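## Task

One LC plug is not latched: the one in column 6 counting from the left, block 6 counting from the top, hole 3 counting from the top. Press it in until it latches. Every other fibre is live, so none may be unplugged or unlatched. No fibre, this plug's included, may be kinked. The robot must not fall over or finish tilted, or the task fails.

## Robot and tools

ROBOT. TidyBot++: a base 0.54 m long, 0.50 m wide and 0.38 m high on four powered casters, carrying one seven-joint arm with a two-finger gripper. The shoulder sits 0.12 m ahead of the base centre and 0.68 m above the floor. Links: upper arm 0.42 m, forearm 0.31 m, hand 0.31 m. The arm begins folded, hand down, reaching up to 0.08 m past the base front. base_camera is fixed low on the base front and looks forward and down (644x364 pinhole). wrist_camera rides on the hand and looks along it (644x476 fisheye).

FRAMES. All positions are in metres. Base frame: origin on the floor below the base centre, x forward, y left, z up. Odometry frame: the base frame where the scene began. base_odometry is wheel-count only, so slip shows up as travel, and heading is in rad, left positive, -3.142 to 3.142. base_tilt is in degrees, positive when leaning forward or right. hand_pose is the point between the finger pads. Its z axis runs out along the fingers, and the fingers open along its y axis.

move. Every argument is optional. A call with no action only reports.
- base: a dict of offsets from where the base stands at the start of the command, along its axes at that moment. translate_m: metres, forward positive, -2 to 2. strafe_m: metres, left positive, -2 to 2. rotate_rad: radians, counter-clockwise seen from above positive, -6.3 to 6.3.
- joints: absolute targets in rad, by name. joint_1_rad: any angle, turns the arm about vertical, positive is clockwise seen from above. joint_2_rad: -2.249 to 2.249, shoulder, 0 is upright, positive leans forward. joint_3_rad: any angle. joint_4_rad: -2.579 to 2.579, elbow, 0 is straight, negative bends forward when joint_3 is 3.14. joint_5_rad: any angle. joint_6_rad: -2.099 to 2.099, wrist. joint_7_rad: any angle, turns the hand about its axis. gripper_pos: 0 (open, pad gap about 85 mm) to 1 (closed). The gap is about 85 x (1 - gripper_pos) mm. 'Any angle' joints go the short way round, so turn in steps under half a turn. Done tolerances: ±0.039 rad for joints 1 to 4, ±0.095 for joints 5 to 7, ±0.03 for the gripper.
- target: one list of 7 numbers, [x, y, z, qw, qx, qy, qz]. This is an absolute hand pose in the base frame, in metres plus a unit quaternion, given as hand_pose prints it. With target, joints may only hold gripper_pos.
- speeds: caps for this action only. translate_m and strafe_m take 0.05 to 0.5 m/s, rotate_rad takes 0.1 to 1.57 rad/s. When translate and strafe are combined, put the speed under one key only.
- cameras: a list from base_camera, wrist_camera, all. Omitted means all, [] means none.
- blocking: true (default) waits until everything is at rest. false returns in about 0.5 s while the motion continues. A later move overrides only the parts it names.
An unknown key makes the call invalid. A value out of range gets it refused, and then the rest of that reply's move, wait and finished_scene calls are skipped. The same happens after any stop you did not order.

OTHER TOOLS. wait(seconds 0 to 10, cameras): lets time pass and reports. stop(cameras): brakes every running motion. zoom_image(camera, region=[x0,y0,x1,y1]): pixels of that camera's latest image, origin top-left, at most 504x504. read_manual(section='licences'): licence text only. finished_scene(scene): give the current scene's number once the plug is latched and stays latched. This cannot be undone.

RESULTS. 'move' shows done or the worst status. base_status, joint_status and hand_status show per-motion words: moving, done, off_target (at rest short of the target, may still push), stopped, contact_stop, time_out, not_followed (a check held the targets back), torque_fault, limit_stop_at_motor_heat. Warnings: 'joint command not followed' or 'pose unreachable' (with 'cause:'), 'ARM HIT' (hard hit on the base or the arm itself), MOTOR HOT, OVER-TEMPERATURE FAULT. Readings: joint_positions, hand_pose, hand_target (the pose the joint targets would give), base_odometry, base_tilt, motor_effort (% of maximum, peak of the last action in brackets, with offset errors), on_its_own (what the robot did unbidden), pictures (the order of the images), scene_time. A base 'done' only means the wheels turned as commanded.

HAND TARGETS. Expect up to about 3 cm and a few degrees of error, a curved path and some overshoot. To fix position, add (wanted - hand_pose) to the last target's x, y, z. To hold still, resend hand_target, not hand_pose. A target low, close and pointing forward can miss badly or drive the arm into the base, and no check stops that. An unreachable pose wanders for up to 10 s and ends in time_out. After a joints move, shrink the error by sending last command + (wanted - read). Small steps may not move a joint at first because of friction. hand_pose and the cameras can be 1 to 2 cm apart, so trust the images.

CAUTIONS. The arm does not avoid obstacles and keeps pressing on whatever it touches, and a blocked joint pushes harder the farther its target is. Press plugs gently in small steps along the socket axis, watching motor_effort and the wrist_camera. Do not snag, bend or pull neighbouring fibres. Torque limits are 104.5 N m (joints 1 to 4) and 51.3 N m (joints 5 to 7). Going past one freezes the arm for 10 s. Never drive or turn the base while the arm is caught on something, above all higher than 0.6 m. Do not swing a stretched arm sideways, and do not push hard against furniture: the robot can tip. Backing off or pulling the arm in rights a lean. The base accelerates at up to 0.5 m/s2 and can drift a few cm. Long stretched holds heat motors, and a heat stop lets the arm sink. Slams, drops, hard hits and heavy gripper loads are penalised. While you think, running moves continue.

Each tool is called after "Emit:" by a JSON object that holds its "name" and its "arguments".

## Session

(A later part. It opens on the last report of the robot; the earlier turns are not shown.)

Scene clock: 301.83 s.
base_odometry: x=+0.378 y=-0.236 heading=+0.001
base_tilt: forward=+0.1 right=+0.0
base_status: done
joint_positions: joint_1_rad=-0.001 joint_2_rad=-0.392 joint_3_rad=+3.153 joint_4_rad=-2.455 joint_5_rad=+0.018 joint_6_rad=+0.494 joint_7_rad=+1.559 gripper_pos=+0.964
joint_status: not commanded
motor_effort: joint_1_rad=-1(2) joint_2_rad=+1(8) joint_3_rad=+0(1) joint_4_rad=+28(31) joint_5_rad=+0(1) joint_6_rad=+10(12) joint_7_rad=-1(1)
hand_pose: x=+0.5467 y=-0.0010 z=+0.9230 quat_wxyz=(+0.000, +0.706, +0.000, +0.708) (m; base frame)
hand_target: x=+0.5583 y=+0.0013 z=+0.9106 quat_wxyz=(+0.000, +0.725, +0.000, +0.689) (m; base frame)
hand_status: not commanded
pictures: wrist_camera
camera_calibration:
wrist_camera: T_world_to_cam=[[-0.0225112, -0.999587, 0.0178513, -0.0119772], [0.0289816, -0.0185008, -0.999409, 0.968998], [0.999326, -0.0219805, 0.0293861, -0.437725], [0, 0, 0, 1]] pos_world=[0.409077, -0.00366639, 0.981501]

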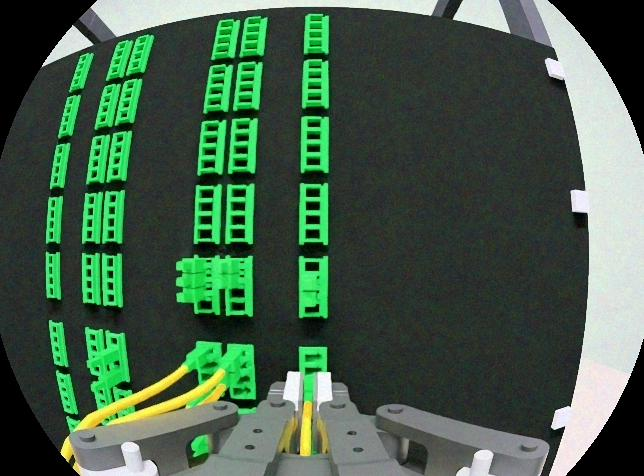

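Emit:
{"name": "move", "arguments": {"base": {"translate_m":-0.016}, "speeds": {"translate_m":0.05}, "cameras": ["wrist_camera"]}}

Emit:
{"name": "zoom_image", "arguments": {"camera": "wrist_camera", "region": [260, 330, 360, 430]}}

Scene clock: 308.87 s.
move: done
base_odometry: x=+0.362 y=-0.237 heading=+0.001
base_tilt: forward=+0.1 right=+0.0
base_status: done
joint_positions: joint_1_rad=-0.001 joint_2_rad=-0.352 joint_3_rad=+3.153 joint_4_rad=-2.424 joint_5_rad=+0.018 joint_6_rad=+0.494 joint_7_rad=+1.559 gripper_pos=+0.964
joint_status: not commanded
motor_effort: joint_1_rad=+1(2) joint_2_rad=-8(14) joint_3_rad=+0(1) joint_4_rad=+21(27) joint_5_rad=-1(1) joint_6_rad=+9(10) joint_7_rad=+0(1)
hand_pose: x=+0.5611 y=-0.0010 z=+0.9235 quat_wxyz=(+0.000, +0.710, +0.000, +0.704) (m; base frame)
hand_target: x=+0.5583 y=+0.0013 z=+0.9106 quat_wxyz=(+0.000, +0.725, +0.000, +0.689) (m; base frame)
hand_status: not commanded
pictures: wrist_camera
camera_calibration:
wrist_camera: T_world_to_cam=[[-0.0223547, -0.99958, 0.0184676, -0.0123607], [0.0192568, -0.0188993, -0.999636, 0.974729], [0.999565, -0.0219909, 0.0196712, -0.443335], [0, 0, 0, 1]] pos_world=[0.424095, -0.00368313, 0.983323]

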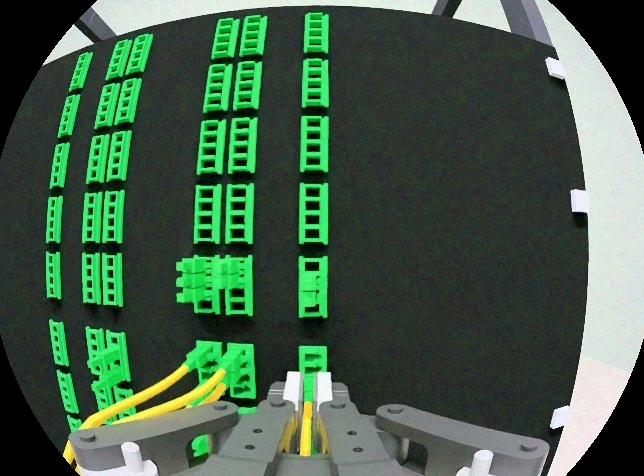

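Scaled by 5.040.

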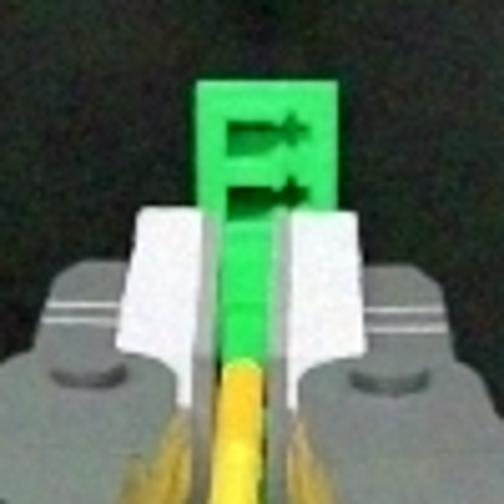

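Emit:
{"name": "move", "arguments": {"joints": {"gripper_pos":0.75}, "cameras": []}}

Emit:
{"name": "move", "arguments": {"base": {"translate_m":-0.046}, "speeds": {"translate_m":0.1}, "cameras": ["wrist_camera"]}}

Emit:
{"name": "zoom_image", "arguments": {"camera": "wrist_camera", "region": [220, 290, 360, 430]}}

Scene clock: 317.17 s.
move: done
base_odometry: x=+0.362 y=-0.237 heading=+0.001
base_tilt: forward=+0.1 right=+0.0
base_status: not commanded
joint_positions: joint_1_rad=-0.001 joint_2_rad=-0.352 joint_3_rad=+3.153 joint_4_rad=-2.424 joint_5_rad=+0.018 joint_6_rad=+0.494 joint_7_rad=+1.559 gripper_pos=+0.750
joint_status: all done
motor_effort: joint_1_rad=-1(1) joint_2_rad=-7(10) joint_3_rad=+0(1) joint_4_rad=+21(21) joint_5_rad=+0(0) joint_6_rad=+8(10) joint_7_rad=+0(1)
hand_pose: x=+0.5611 y=-0.0011 z=+0.9235 quat_wxyz=(+0.000, +0.710, +0.000, +0.704) (m; base frame)
hand_target: x=+0.5583 y=+0.0013 z=+0.9106 quat_wxyz=(+0.000, +0.725, +0.000, +0.689) (m; base frame)
hand_status: not commanded
pictures: none
No camera images: "cameras" was empty.

Scene clock: 318.13 s.
move: done
base_odometry: x=+0.316 y=-0.237 heading=+0.001
base_tilt: forward=+0.1 right=+0.0
base_status: done
joint_positions: joint_1_rad=-0.001 joint_2_rad=-0.353 joint_3_rad=+3.153 joint_4_rad=-2.424 joint_5_rad=+0.018 joint_6_rad=+0.494 joint_7_rad=+1.559 gripper_pos=+0.750
joint_status: not commanded
motor_effort: joint_1_rad=+0(1) joint_2_rad=-7(9) joint_3_rad=+1(1) joint_4_rad=+21(22) joint_5_rad=+0(1) joint_6_rad=+8(9) joint_7_rad=-1(2)
hand_pose: x=+0.5608 y=-0.0011 z=+0.9240 quat_wxyz=(+0.000, +0.709, +0.000, +0.705) (m; base frame)
hand_target: x=+0.5583 y=+0.0013 z=+0.9106 quat_wxyz=(+0.000, +0.725, +0.000, +0.689) (m; base frame)
hand_status: not commanded
pictures: wrist_camera
camera_calibration:
wrist_camera: T_world_to_cam=[[-0.0224075, -0.999579, 0.0184381, -0.0123342], [0.0205195, -0.0188987, -0.999611, 0.974566], [0.999538, -0.0220205, 0.0209343, -0.444204], [0, 0, 0, 1]] pos_world=[0.423725, -0.00369262, 0.983713]

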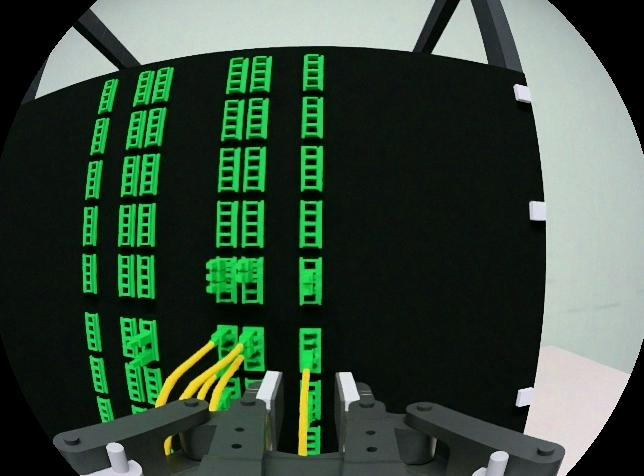

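Scaled by 3.600.

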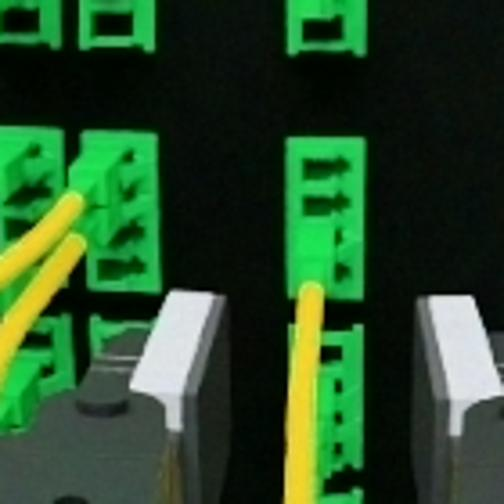

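Fully seated.

Emit:
{"name": "finished_scene", "arguments": {"scene": 1}}

The scene is finished: the task was done.


## Next scene

One LC plug is not latched: the one in column 5 counting from the left, block 6 counting from the top, hole 1 counting from the top. Press it in until it latches. Every other fibre is live, so none may be unplugged or unlatched. No fibre, this plug's included, may be kinked. The robot must not fall over or finish tilted, or the task fails.

Emit:
{"name": "move", "arguments": {"joints": {"joint_1_rad":0.0,"joint_2_rad":-0.36,"joint_3_rad":3.1416,"joint_5_rad":0.0,"joint_6_rad":0.5,"joint_7_rad":1.571}}}

Scene clock: 2.00 s.
move: done
base_odometry: x=+0.000 y=+0.000 heading=+0.000
base_tilt: forward=+0.1 right=+0.0
base_status: not commanded
joint_positions: joint_1_rad=-0.013 joint_2_rad=-0.339 joint_3_rad=+3.149 joint_4_rad=-2.543 joint_5_rad=+0.022 joint_6_rad=+0.415 joint_7_rad=+1.587 gripper_pos=+0.000
joint_status: all done
motor_effort: joint_1_rad=+0(2) joint_2_rad=-6(7) joint_3_rad=+0(1) joint_4_rad=+20(20) joint_5_rad=+0(1) joint_6_rad=+8(9) joint_7_rad=-1(2)
hand_pose: x=+0.5364 y=+0.0060 z=+0.8253 quat_wxyz=(+0.005, +0.780, +0.018, +0.626) (m; base frame)
hand_target: x=+0.5359 y=+0.0013 z=+0.8561 quat_wxyz=(+0.000, +0.748, +0.000, +0.664) (m; base frame)
hand_status: not commanded
pictures: base_camera, wrist_camera
camera_calibration:
wrist_camera: T_world_to_cam=[[0.0048776, -0.998538, 0.0538408, -0.0478258], [-0.188928, -0.053792, -0.980517, 0.973293], [0.981979, -0.00538945, -0.188914, -0.235076], [0, 0, 0, 1]] pos_world=[0.414955, 0.00333257, 0.912496]

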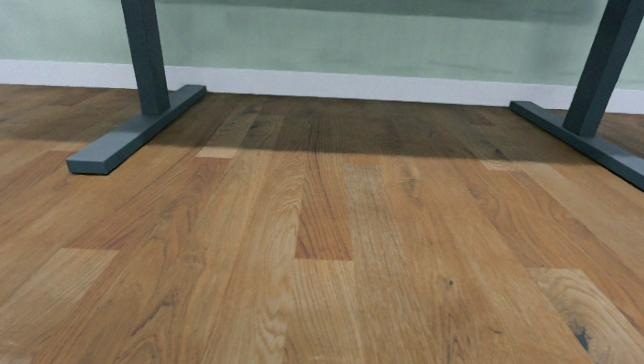

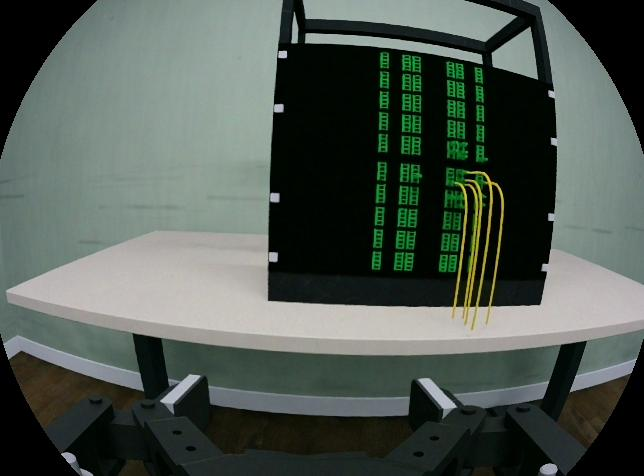

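Emit:
{"name": "move", "arguments": {"base": {"strafe_m":-0.205,"translate_m":0.2}, "joints": {"joint_1_rad":0.0,"joint_2_rad":-0.36,"joint_3_rad":3.1416,"joint_4_rad":-2.385,"joint_5_rad":0.0,"joint_6_rad":0.51,"joint_7_rad":1.571,"gripper_pos":0.75}, "cameras": ["wrist_camera"]}}

Emit:
{"name": "zoom_image", "arguments": {"camera": "wrist_camera", "region": [230, 250, 390, 410]}}

Scene clock: 16.83 s.
move: done
base_odometry: x=+0.200 y=-0.205 heading=+0.001
base_tilt: forward=+0.1 right=+0.0
base_status: done
joint_positions: joint_1_rad=-0.009 joint_2_rad=-0.349 joint_3_rad=+3.149 joint_4_rad=-2.383 joint_5_rad=+0.022 joint_6_rad=+0.432 joint_7_rad=+1.587 gripper_pos=+0.750
joint_status: all done
motor_effort: joint_1_rad=+0(2) joint_2_rad=-7(10) joint_3_rad=+1(3) joint_4_rad=+21(22) joint_5_rad=+0(1) joint_6_rad=+9(10) joint_7_rad=-1(2)
hand_pose: x=+0.5674 y=+0.0043 z=+0.9267 quat_wxyz=(+0.008, +0.718, +0.016, +0.696) (m; base frame)
hand_target: x=+0.5641 y=+0.0013 z=+0.9550 quat_wxyz=(+0.000, +0.687, +0.000, +0.727) (m; base frame)
hand_status: not commanded
pictures: wrist_camera
camera_calibration:
wrist_camera: T_world_to_cam=[[-0.00904726, -0.998578, 0.0525406, -0.0460501], [-0.00473811, -0.0524994, -0.99861, 0.990715], [0.999948, -0.00928362, -0.0042564, -0.427718], [0, 0, 0, 1]] pos_world=[0.431973, 0.00205652, 0.989937]

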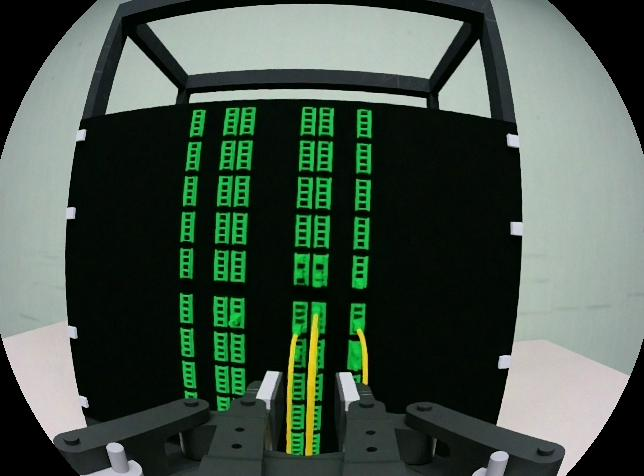

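Scaled by 3.150.

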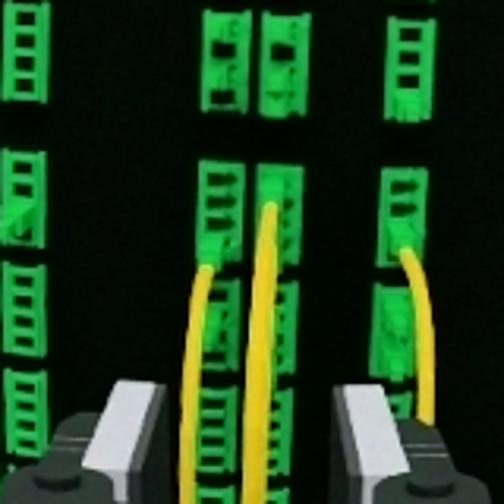

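Emit:
{"name": "move", "arguments": {"base": {"translate_m":0.06}, "speeds": {"translate_m":0.15}, "joints": {"joint_6_rad":0.555,"joint_7_rad":1.53,"joint_5_rad":-0.02}, "cameras": ["wrist_camera"]}}

Emit:
{"name": "zoom_image", "arguments": {"camera": "wrist_camera", "region": [230, 270, 390, 430]}}

Scene clock: 65.13 s.
move: done
base_odometry: x=+0.260 y=-0.205 heading=+0.001
base_tilt: forward=+0.1 right=+0.0
base_status: done
joint_positions: joint_1_rad=-0.009 joint_2_rad=-0.351 joint_3_rad=+3.149 joint_4_rad=-2.382 joint_5_rad=+0.018 joint_6_rad=+0.481 joint_7_rad=+1.559 gripper_pos=+0.750
joint_status: all done
motor_effort: joint_1_rad=+1(1) joint_2_rad=-8(10) joint_3_rad=+0(2) joint_4_rad=+21(23) joint_5_rad=-1(1) joint_6_rad=+8(10) joint_7_rad=+0(2)
hand_pose: x=+0.5673 y=+0.0040 z=+0.9435 quat_wxyz=(-0.003, +0.700, +0.004, +0.714) (m; base frame)
hand_target: x=+0.5630 y=-0.0019 z=+0.9690 quat_wxyz=(-0.018, +0.670, -0.023, +0.742) (m; base frame)
hand_status: not commanded
pictures: wrist_camera
camera_calibration:
wrist_camera: T_world_to_cam=[[-0.0120167, -0.999737, 0.0195213, -0.0143816], [0.0472615, -0.0200688, -0.998681, 0.97794], [0.99881, -0.0110783, 0.0474902, -0.475646], [0, 0, 0, 1]] pos_world=[0.428689, -0.0000211453, 0.999519]

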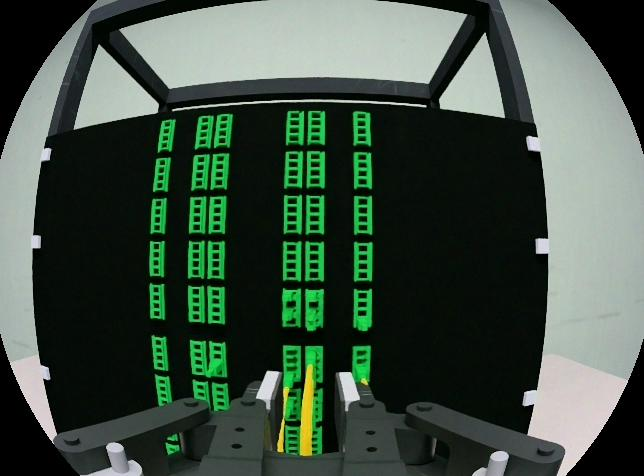

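Scaled by 3.150.

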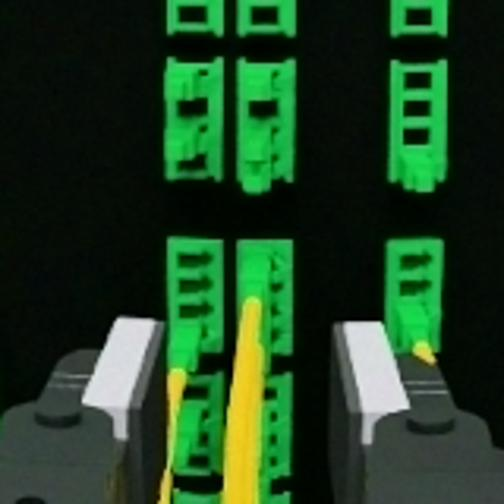

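Emit:
{"name": "zoom_image", "arguments": {"camera": "wrist_camera", "region": [280, 335, 345, 400]}}

Scaled by 7.754.

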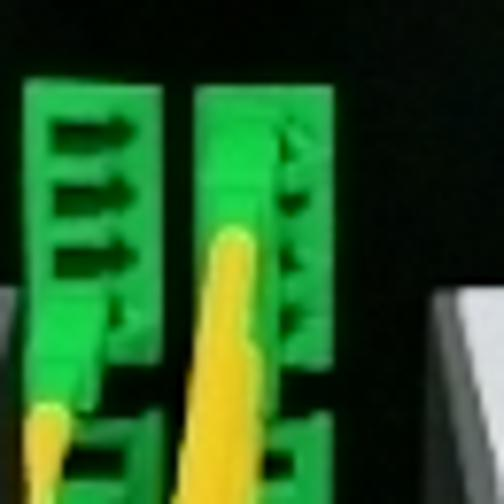

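Emit:
{"name": "move", "arguments": {"base": {"strafe_m":0.002,"translate_m":0.055}, "speeds": {"translate_m":0.1}, "joints": {"joint_6_rad":0.415,"gripper_pos":0.84}, "cameras": ["wrist_camera"]}}

Emit:
{"name": "zoom_image", "arguments": {"camera": "wrist_camera", "region": [260, 330, 360, 430]}}

Scene clock: 111.43 s.
move: done
base_odometry: x=+0.316 y=-0.203 heading=+0.000
base_tilt: forward=+0.1 right=+0.0
base_status: done
joint_positions: joint_1_rad=-0.009 joint_2_rad=-0.354 joint_3_rad=+3.149 joint_4_rad=-2.382 joint_5_rad=+0.018 joint_6_rad=+0.411 joint_7_rad=+1.559 gripper_pos=+0.840
joint_status: all done
motor_effort: joint_1_rad=+0(1) joint_2_rad=-7(10) joint_3_rad=+1(1) joint_4_rad=+21(24) joint_5_rad=+0(1) joint_6_rad=+8(11) joint_7_rad=-1(2)
hand_pose: x=+0.5661 y=+0.0037 z=+0.9234 quat_wxyz=(-0.003, +0.723, +0.004, +0.691) (m; base frame)
hand_target: x=+0.5643 y=-0.0012 z=+0.9255 quat_wxyz=(-0.018, +0.720, -0.024, +0.693) (m; base frame)
hand_status: not commanded
pictures: wrist_camera
camera_calibration:
wrist_camera: T_world_to_cam=[[-0.0116386, -0.999712, 0.0209653, -0.0158641], [-0.0192285, -0.0207391, -0.9996, 0.996448], [0.999747, -0.012037, -0.0189816, -0.412698], [0, 0, 0, 1]] pos_world=[0.431569, -0.000161837, 0.988548]

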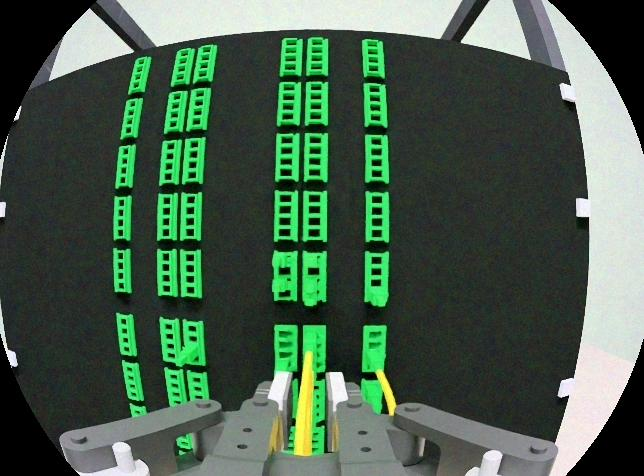

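Scaled by 5.040.

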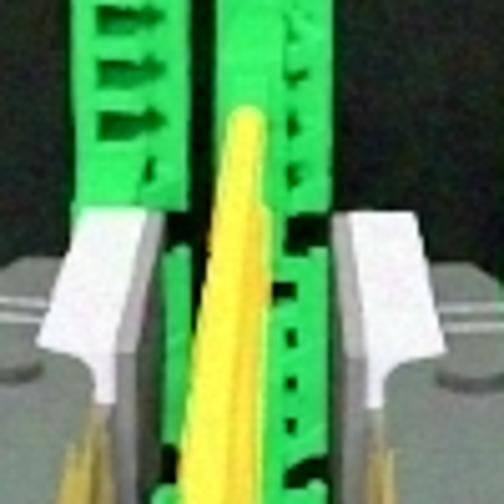

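Emit:
{"name": "move", "arguments": {"joints": {"joint_6_rad":0.542}, "cameras": ["wrist_camera"]}}

Emit:
{"name": "zoom_image", "arguments": {"camera": "wrist_camera", "region": [260, 330, 360, 430]}}

Scene clock: 117.63 s.
move: done
base_odometry: x=+0.315 y=-0.203 heading=+0.000
base_tilt: forward=+0.1 right=+0.0
base_status: not commanded
joint_positions: joint_1_rad=-0.009 joint_2_rad=-0.355 joint_3_rad=+3.149 joint_4_rad=-2.378 joint_5_rad=+0.018 joint_6_rad=+0.505 joint_7_rad=+1.559 gripper_pos=+0.840
joint_status: all done
motor_effort: joint_1_rad=+0(1) joint_2_rad=-7(9) joint_3_rad=+1(1) joint_4_rad=+21(23) joint_5_rad=+0(1) joint_6_rad=+8(10) joint_7_rad=+0(2)
hand_pose: x=+0.5666 y=+0.0041 z=+0.9550 quat_wxyz=(-0.003, +0.689, +0.004, +0.725) (m; base frame)
hand_target: x=+0.5634 y=-0.0019 z=+0.9649 quat_wxyz=(-0.018, +0.675, -0.023, +0.737) (m; base frame)
hand_status: not commanded
pictures: wrist_camera
camera_calibration:
wrist_camera: T_world_to_cam=[[-0.012313, -0.999746, 0.0188678, -0.0137416], [0.0787452, -0.0197801, -0.996699, 0.969784], [0.996819, -0.0107866, 0.0789687, -0.504415], [0, 0, 0, 1]] pos_world=[0.426275, 0.0000033935, 1.00667]

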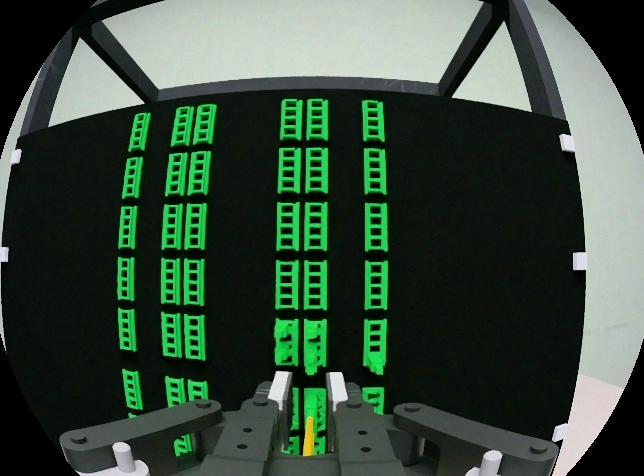

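Scaled by 5.040.

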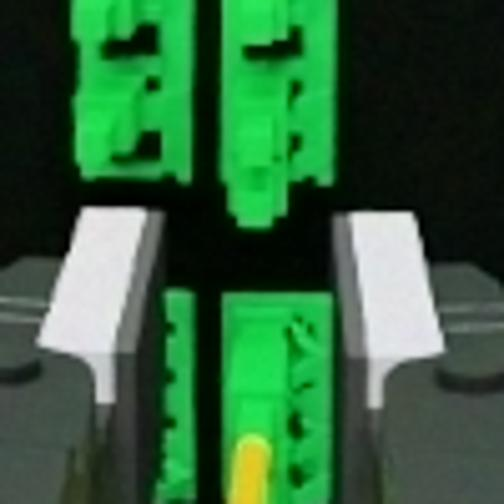

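Emit:
{"name": "move", "arguments": {"joints": {"joint_6_rad":0.44}, "cameras": ["wrist_camera"]}}

Emit:
{"name": "zoom_image", "arguments": {"camera": "wrist_camera", "region": [260, 330, 360, 430]}}

Scene clock: 128.47 s.
move: done
base_odometry: x=+0.315 y=-0.203 heading=+0.000
base_tilt: forward=+0.1 right=+0.0
base_status: not commanded
joint_positions: joint_1_rad=-0.009 joint_2_rad=-0.355 joint_3_rad=+3.149 joint_4_rad=-2.378 joint_5_rad=+0.018 joint_6_rad=+0.451 joint_7_rad=+1.559 gripper_pos=+0.840
joint_status: all done
motor_effort: joint_1_rad=+0(1) joint_2_rad=-7(9) joint_3_rad=+1(1) joint_4_rad=+21(23) joint_5_rad=+0(1) joint_6_rad=+9(10) joint_7_rad=-1(1)
hand_pose: x=+0.5669 y=+0.0039 z=+0.9383 quat_wxyz=(-0.003, +0.708, +0.004, +0.707) (m; base frame)
hand_target: x=+0.5645 y=-0.0013 z=+0.9332 quat_wxyz=(-0.018, +0.712, -0.024, +0.702) (m; base frame)
hand_status: not commanded
pictures: wrist_camera
camera_calibration:
wrist_camera: T_world_to_cam=[[-0.0120025, -0.999727, 0.0200358, -0.0149167], [0.025288, -0.0203343, -0.999473, 0.986001], [0.999608, -0.0114895, 0.0255252, -0.45492], [0, 0, 0, 1]] pos_world=[0.429629, -0.0000897955, 0.997393]

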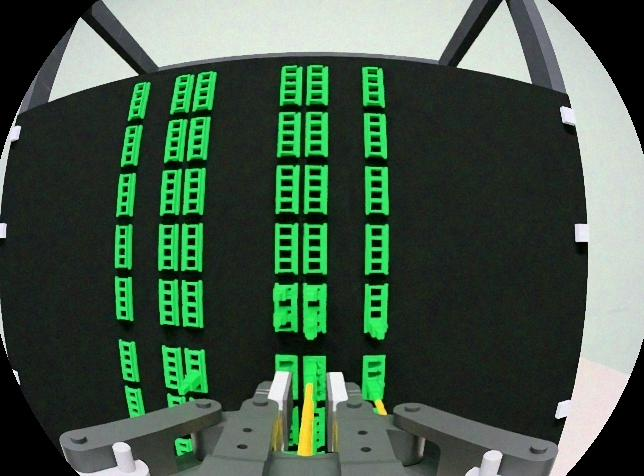

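Scaled by 5.040.

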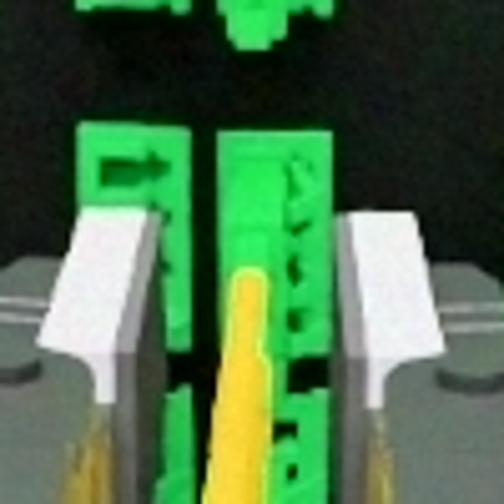

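Emit:
{"name": "move", "arguments": {"base": {"translate_m":0.022}, "speeds": {"translate_m":0.05}, "joints": {"joint_4_rad":-2.375}, "cameras": ["wrist_camera"]}}

Emit:
{"name": "zoom_image", "arguments": {"camera": "wrist_camera", "region": [260, 330, 360, 430]}}

Scene clock: 144.00 s.
move: done
base_odometry: x=+0.338 y=-0.203 heading=+0.000
base_tilt: forward=+0.1 right=+0.0
base_status: done
joint_positions: joint_1_rad=-0.009 joint_2_rad=-0.355 joint_3_rad=+3.149 joint_4_rad=-2.374 joint_5_rad=+0.018 joint_6_rad=+0.451 joint_7_rad=+1.559 gripper_pos=+0.840
joint_status: all done
motor_effort: joint_1_rad=+1(1) joint_2_rad=-7(9) joint_3_rad=+0(1) joint_4_rad=+21(23) joint_5_rad=-1(1) joint_6_rad=+9(9) joint_7_rad=-1(2)
hand_pose: x=+0.5675 y=+0.0039 z=+0.9410 quat_wxyz=(-0.003, +0.706, +0.004, +0.708) (m; base frame)
hand_target: x=+0.5659 y=-0.0013 z=+0.9392 quat_wxyz=(-0.018, +0.708, -0.024, +0.705) (m; base frame)
hand_status: not commanded
pictures: wrist_camera
camera_calibration:
wrist_camera: T_world_to_cam=[[-0.0121069, -0.999727, 0.0199713, -0.0148509], [0.0298989, -0.0203257, -0.999346, 0.985969], [0.99948, -0.0115019, 0.0301369, -0.459829], [0, 0, 0, 1]] pos_world=[0.42993, -0.0000951689, 0.999479]

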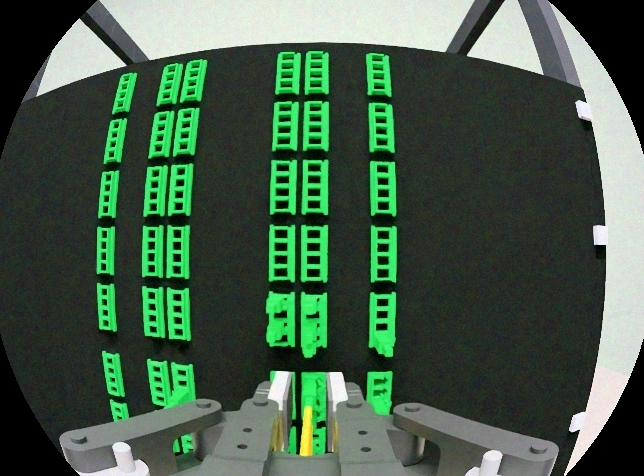

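Scaled by 5.040.

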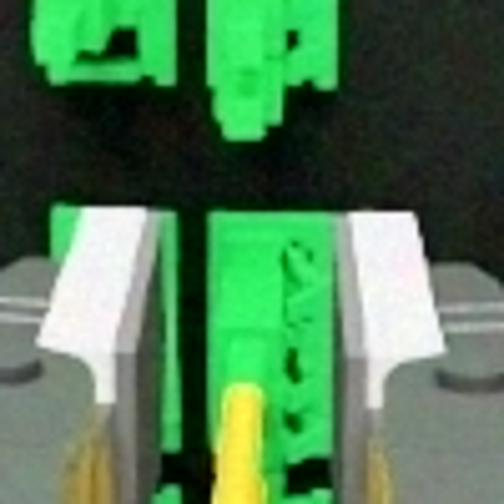

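Emit:
{"name": "move", "arguments": {"base": {"translate_m":0.01,"strafe_m":0.001}, "speeds": {"translate_m":0.05}, "cameras": []}}

Emit:
{"name": "move", "arguments": {"joints": {"gripper_pos":0.93}, "cameras": ["wrist_camera"]}}

Emit:
{"name": "zoom_image", "arguments": {"camera": "wrist_camera", "region": [260, 330, 360, 430]}}

Scene clock: 162.00 s.
move: done
base_odometry: x=+0.348 y=-0.202 heading=+0.000
base_tilt: forward=+0.1 right=+0.0
base_status: done
joint_positions: joint_1_rad=-0.009 joint_2_rad=-0.354 joint_3_rad=+3.149 joint_4_rad=-2.374 joint_5_rad=+0.018 joint_6_rad=+0.451 joint_7_rad=+1.559 gripper_pos=+0.840
joint_status: not commanded
motor_effort: joint_1_rad=+1(1) joint_2_rad=-7(10) joint_3_rad=+1(1) joint_4_rad=+21(22) joint_5_rad=-1(1) joint_6_rad=+8(9) joint_7_rad=-1(2)
hand_pose: x=+0.5676 y=+0.0039 z=+0.9411 quat_wxyz=(-0.003, +0.706, +0.004, +0.708) (m; base frame)
hand_target: x=+0.5659 y=-0.0013 z=+0.9392 quat_wxyz=(-0.018, +0.708, -0.024, +0.705) (m; base frame)
hand_status: not commanded
pictures: none
No camera images: "cameras" was empty.

Scene clock: 162.53 s.
move: done
base_odometry: x=+0.348 y=-0.202 heading=+0.000
base_tilt: forward=+0.1 right=+0.0
base_status: not commanded
joint_positions: joint_1_rad=-0.006 joint_2_rad=-0.354 joint_3_rad=+3.149 joint_4_rad=-2.374 joint_5_rad=+0.018 joint_6_rad=+0.451 joint_7_rad=+1.559 gripper_pos=+0.930
joint_status: all done
motor_effort: joint_1_rad=+1(2) joint_2_rad=-7(8) joint_3_rad=+1(1) joint_4_rad=+22(22) joint_5_rad=-1(1) joint_6_rad=+9(9) joint_7_rad=+0(1)
hand_pose: x=+0.5676 y=+0.0025 z=+0.9411 quat_wxyz=(-0.002, +0.706, +0.003, +0.708) (m; base frame)
hand_target: x=+0.5659 y=-0.0013 z=+0.9392 quat_wxyz=(-0.018, +0.708, -0.024, +0.705) (m; base frame)
hand_status: not commanded
pictures: wrist_camera
camera_calibration:
wrist_camera: T_world_to_cam=[[-0.01528, -0.999684, 0.0199738, -0.0144745], [0.0298049, -0.0204227, -0.999347, 0.986017], [0.999439, -0.0146747, 0.0301075, -0.45991], [0, 0, 0, 1]] pos_world=[0.430042, -0.00108185, 0.999509]

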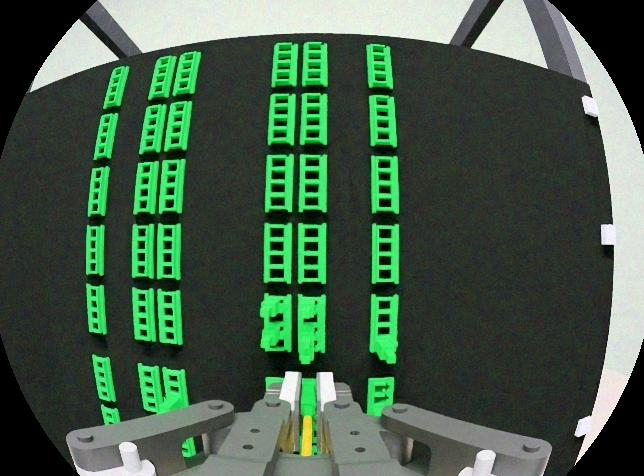

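Scaled by 5.040.

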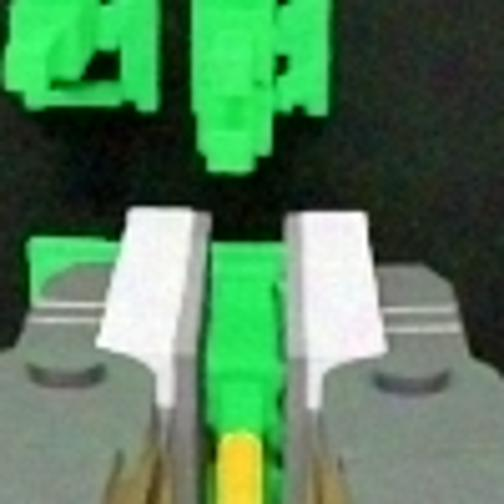

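Emit:
{"name": "move", "arguments": {"base": {"strafe_m":0.001,"translate_m":0.002}, "speeds": {"strafe_m":0.05}, "cameras": []}}

Emit:
{"name": "move", "arguments": {"joints": {"gripper_pos":0.975}, "cameras": ["wrist_camera"]}}

Emit:
{"name": "zoom_image", "arguments": {"camera": "wrist_camera", "region": [260, 330, 360, 430]}}

Emit:
{"name": "move", "arguments": {"base": {"translate_m":0.006}, "speeds": {"translate_m":0.05}, "cameras": ["wrist_camera"]}}

Emit:
{"name": "zoom_image", "arguments": {"camera": "wrist_camera", "region": [260, 330, 360, 430]}}

Scene clock: 174.40 s.
move: done
base_odometry: x=+0.350 y=-0.202 heading=+0.000
base_tilt: forward=+0.1 right=+0.0
base_status: done
joint_positions: joint_1_rad=-0.005 joint_2_rad=-0.354 joint_3_rad=+3.149 joint_4_rad=-2.373 joint_5_rad=+0.018 joint_6_rad=+0.451 joint_7_rad=+1.559 gripper_pos=+0.930
joint_status: not commanded
motor_effort: joint_1_rad=+0(2) joint_2_rad=-8(8) joint_3_rad=+1(1) joint_4_rad=+22(23) joint_5_rad=-1(1) joint_6_rad=+9(10) joint_7_rad=+0(2)
hand_pose: x=+0.5677 y=+0.0021 z=+0.9413 quat_wxyz=(-0.001, +0.706, +0.003, +0.708) (m; base frame)
hand_target: x=+0.5659 y=-0.0013 z=+0.9392 quat_wxyz=(-0.018, +0.708, -0.024, +0.705) (m; base frame)
hand_status: not commanded
pictures: none
No camera images: "cameras" was empty.

Scene clock: 174.83 s.
move: done
base_odometry: x=+0.350 y=-0.202 heading=+0.000
base_tilt: forward=+0.1 right=+0.0
base_status: not commanded
joint_positions: joint_1_rad=-0.005 joint_2_rad=-0.355 joint_3_rad=+3.149 joint_4_rad=-2.373 joint_5_rad=+0.018 joint_6_rad=+0.451 joint_7_rad=+1.559 gripper_pos=+0.964
joint_status: all done
motor_effort: joint_1_rad=+1(2) joint_2_rad=-5(7) joint_3_rad=+1(4) joint_4_rad=+23(23) joint_5_rad=+0(1) joint_6_rad=+10(10) joint_7_rad=-1(2)
hand_pose: x=+0.5676 y=+0.0024 z=+0.9413 quat_wxyz=(-0.001, +0.706, +0.003, +0.708) (m; base frame)
hand_target: x=+0.5659 y=-0.0013 z=+0.9392 quat_wxyz=(-0.018, +0.708, -0.024, +0.705) (m; base frame)
hand_status: not commanded
pictures: wrist_camera
camera_calibration:
wrist_camera: T_world_to_cam=[[-0.0156469, -0.999674, 0.020161, -0.0145579], [0.0302097, -0.020627, -0.999331, 0.985994], [0.999421, -0.0150274, 0.0305227, -0.460301], [0, 0, 0, 1]] pos_world=[0.430021, -0.00113223, 0.999678]

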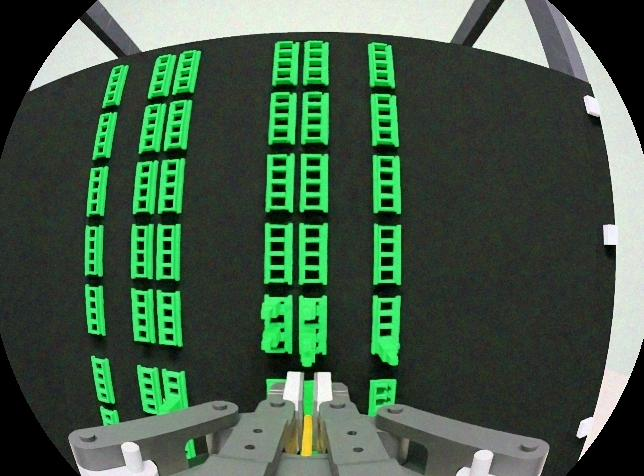

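Scaled by 5.040.

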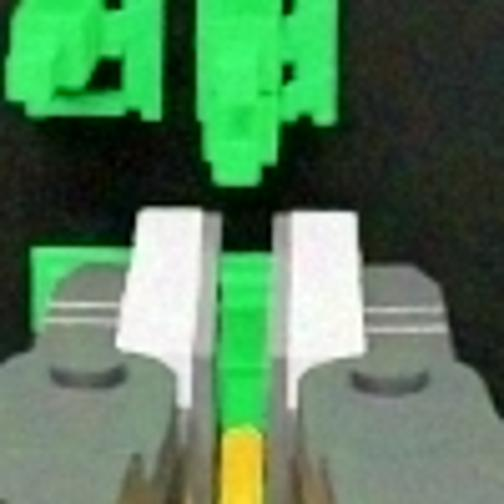

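Scene clock: 175.43 s.
move: done
base_odometry: x=+0.356 y=-0.201 heading=+0.000
base_tilt: forward=+0.1 right=+0.0
base_status: done
joint_positions: joint_1_rad=-0.005 joint_2_rad=-0.363 joint_3_rad=+3.149 joint_4_rad=-2.379 joint_5_rad=+0.018 joint_6_rad=+0.451 joint_7_rad=+1.559 gripper_pos=+0.964
joint_status: not commanded
motor_effort: joint_1_rad=+0(2) joint_2_rad=-6(6) joint_3_rad=+1(3) joint_4_rad=+24(26) joint_5_rad=-1(1) joint_6_rad=+10(10) joint_7_rad=-1(1)
hand_pose: x=+0.5647 y=+0.0023 z=+0.9415 quat_wxyz=(-0.001, +0.705, +0.003, +0.709) (m; base frame)
hand_target: x=+0.5659 y=-0.0013 z=+0.9392 quat_wxyz=(-0.018, +0.708, -0.024, +0.705) (m; base frame)
hand_status: not commanded
pictures: wrist_camera
camera_calibration:
wrist_camera: T_world_to_cam=[[-0.0157093, -0.999675, 0.020084, -0.0145104], [0.0325001, -0.0205864, -0.99926, 0.984875], [0.999348, -0.0150449, 0.0328129, -0.4595], [0, 0, 0, 1]] pos_world=[0.426964, -0.0011438, 0.999515]

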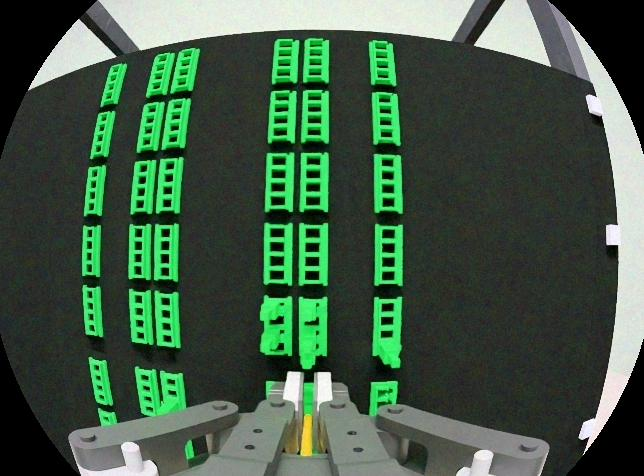

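Scaled by 5.040.

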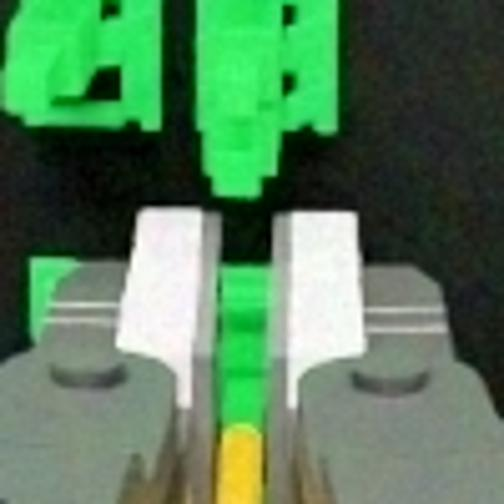

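Emit:
{"name": "move", "arguments": {"base": {"translate_m":0.008}, "speeds": {"translate_m":0.05}, "cameras": ["wrist_camera"]}}

Emit:
{"name": "zoom_image", "arguments": {"camera": "wrist_camera", "region": [260, 330, 360, 430]}}

Scene clock: 181.57 s.
move: done
base_odometry: x=+0.364 y=-0.201 heading=+0.000
base_tilt: forward=+0.1 right=+0.0
base_status: done
joint_positions: joint_1_rad=-0.005 joint_2_rad=-0.382 joint_3_rad=+3.149 joint_4_rad=-2.394 joint_5_rad=+0.018 joint_6_rad=+0.451 joint_7_rad=+1.559 gripper_pos=+0.964
joint_status: not commanded
motor_effort: joint_1_rad=+1(1) joint_2_rad=-3(6) joint_3_rad=+1(1) joint_4_rad=+26(30) joint_5_rad=-1(1) joint_6_rad=+10(11) joint_7_rad=-1(2)
hand_pose: x=+0.5579 y=+0.0022 z=+0.9414 quat_wxyz=(-0.001, +0.703, +0.003, +0.711) (m; base frame)
hand_target: x=+0.5659 y=-0.0013 z=+0.9392 quat_wxyz=(-0.018, +0.708, -0.024, +0.705) (m; base frame)
hand_status: not commanded
pictures: wrist_camera
camera_calibration:
wrist_camera: T_world_to_cam=[[-0.0161193, -0.999672, 0.0198893, -0.0143574], [0.0372504, -0.0204785, -0.999096, 0.982207], [0.999176, -0.0153639, 0.0375683, -0.457039], [0, 0, 0, 1]] pos_world=[0.419843, -0.00126046, 0.998775]

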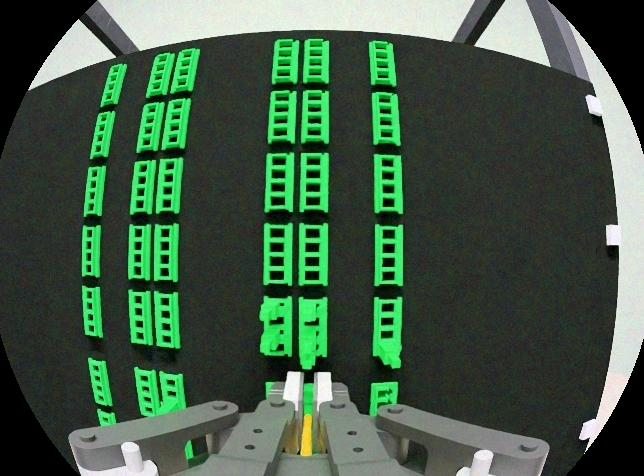

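Scaled by 5.040.

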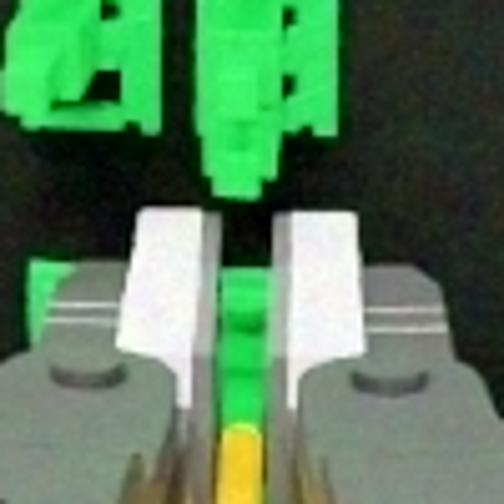

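Emit:
{"name": "move", "arguments": {"base": {"translate_m":-0.015}, "speeds": {"translate_m":0.05}, "cameras": ["wrist_camera"]}}

Emit:
{"name": "zoom_image", "arguments": {"camera": "wrist_camera", "region": [260, 330, 360, 430]}}

Scene clock: 188.17 s.
move: done
base_odometry: x=+0.349 y=-0.202 heading=+0.000
base_tilt: forward=+0.1 right=+0.0
base_status: done
joint_positions: joint_1_rad=-0.005 joint_2_rad=-0.344 joint_3_rad=+3.149 joint_4_rad=-2.365 joint_5_rad=+0.018 joint_6_rad=+0.451 joint_7_rad=+1.559 gripper_pos=+0.964
joint_status: not commanded
motor_effort: joint_1_rad=+1(2) joint_2_rad=-10(16) joint_3_rad=+1(2) joint_4_rad=+21(26) joint_5_rad=-1(1) joint_6_rad=+9(10) joint_7_rad=+0(2)
hand_pose: x=+0.5714 y=+0.0023 z=+0.9416 quat_wxyz=(-0.001, +0.707, +0.003, +0.708) (m; base frame)
hand_target: x=+0.5659 y=-0.0013 z=+0.9392 quat_wxyz=(-0.018, +0.708, -0.024, +0.705) (m; base frame)
hand_status: not commanded
pictures: wrist_camera
camera_calibration:
wrist_camera: T_world_to_cam=[[-0.0157026, -0.99967, 0.0203466, -0.0146598], [0.0282699, -0.0207848, -0.999384, 0.987353], [0.999477, -0.0151177, 0.028587, -0.462284], [0, 0, 0, 1]] pos_world=[0.433899, -0.00112165, 1.00026]

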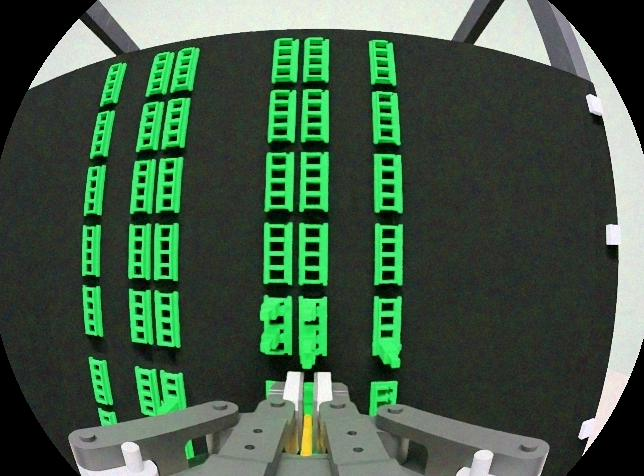

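Scaled by 5.040.

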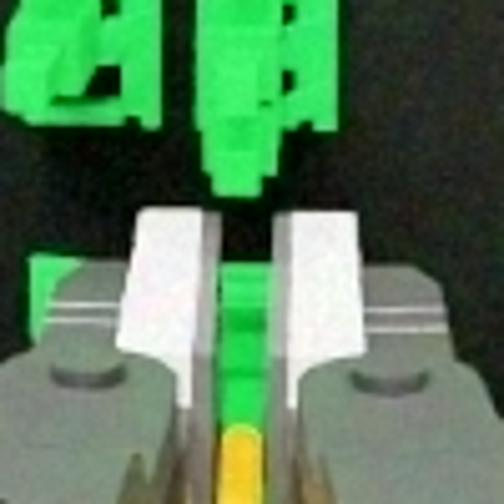

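Emit:
{"name": "move", "arguments": {"joints": {"gripper_pos":0.84}, "cameras": []}}

Emit:
{"name": "move", "arguments": {"base": {"translate_m":-0.05}, "speeds": {"translate_m":0.1}, "cameras": ["wrist_camera"]}}

Emit:
{"name": "zoom_image", "arguments": {"camera": "wrist_camera", "region": [220, 290, 360, 430]}}

Scene clock: 199.90 s.
move: done
base_odometry: x=+0.349 y=-0.202 heading=+0.000
base_tilt: forward=+0.1 right=+0.0
base_status: not commanded
joint_positions: joint_1_rad=-0.005 joint_2_rad=-0.346 joint_3_rad=+3.149 joint_4_rad=-2.365 joint_5_rad=+0.018 joint_6_rad=+0.451 joint_7_rad=+1.559 gripper_pos=+0.840
joint_status: all done
motor_effort: joint_1_rad=+1(1) joint_2_rad=-8(11) joint_3_rad=+1(2) joint_4_rad=+21(22) joint_5_rad=+0(1) joint_6_rad=+8(9) joint_7_rad=-1(2)
hand_pose: x=+0.5711 y=+0.0023 z=+0.9422 quat_wxyz=(-0.001, +0.706, +0.003, +0.708) (m; base frame)
hand_target: x=+0.5659 y=-0.0013 z=+0.9392 quat_wxyz=(-0.018, +0.708, -0.024, +0.705) (m; base frame)
hand_status: not commanded
pictures: none
No camera images: "cameras" was empty.

Scene clock: 200.97 s.
move: done
base_odometry: x=+0.299 y=-0.201 heading=+0.000
base_tilt: forward=+0.1 right=+0.0
base_status: done
joint_positions: joint_1_rad=-0.005 joint_2_rad=-0.350 joint_3_rad=+3.149 joint_4_rad=-2.365 joint_5_rad=+0.018 joint_6_rad=+0.451 joint_7_rad=+1.559 gripper_pos=+0.840
joint_status: not commanded
motor_effort: joint_1_rad=+1(1) joint_2_rad=-7(10) joint_3_rad=+1(1) joint_4_rad=+22(22) joint_5_rad=+0(1) joint_6_rad=+8(9) joint_7_rad=-1(2)
hand_pose: x=+0.5700 y=+0.0023 z=+0.9439 quat_wxyz=(-0.001, +0.705, +0.003, +0.709) (m; base frame)
hand_target: x=+0.5659 y=-0.0013 z=+0.9392 quat_wxyz=(-0.018, +0.708, -0.024, +0.705) (m; base frame)
hand_status: not commanded
pictures: wrist_camera
camera_calibration:
wrist_camera: T_world_to_cam=[[-0.0158054, -0.99967, 0.0202421, -0.0145766], [0.0333505, -0.0207604, -0.999228, 0.986627], [0.999319, -0.0151182, 0.0336676, -0.465682], [0, 0, 0, 1]] pos_world=[0.43223, -0.00112922, 1.00184]

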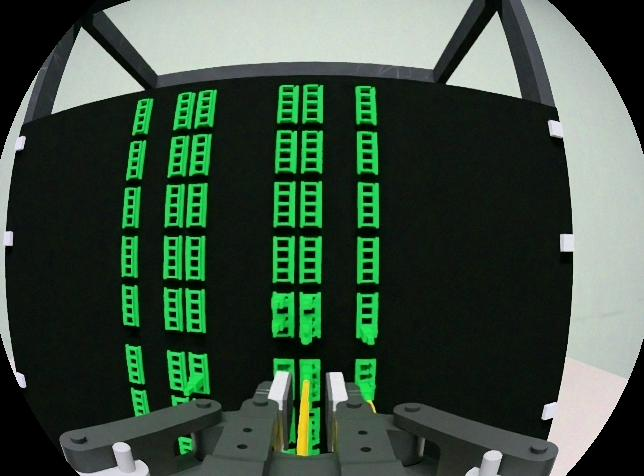

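Scaled by 3.600.

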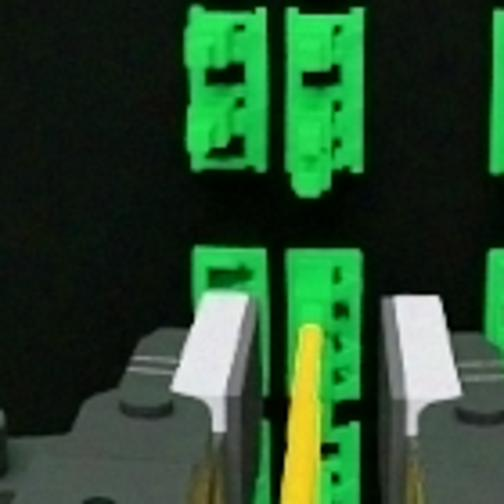

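Emit:
{"name": "finished_scene", "arguments": {"scene": 2}}

The scene is finished: the task was done.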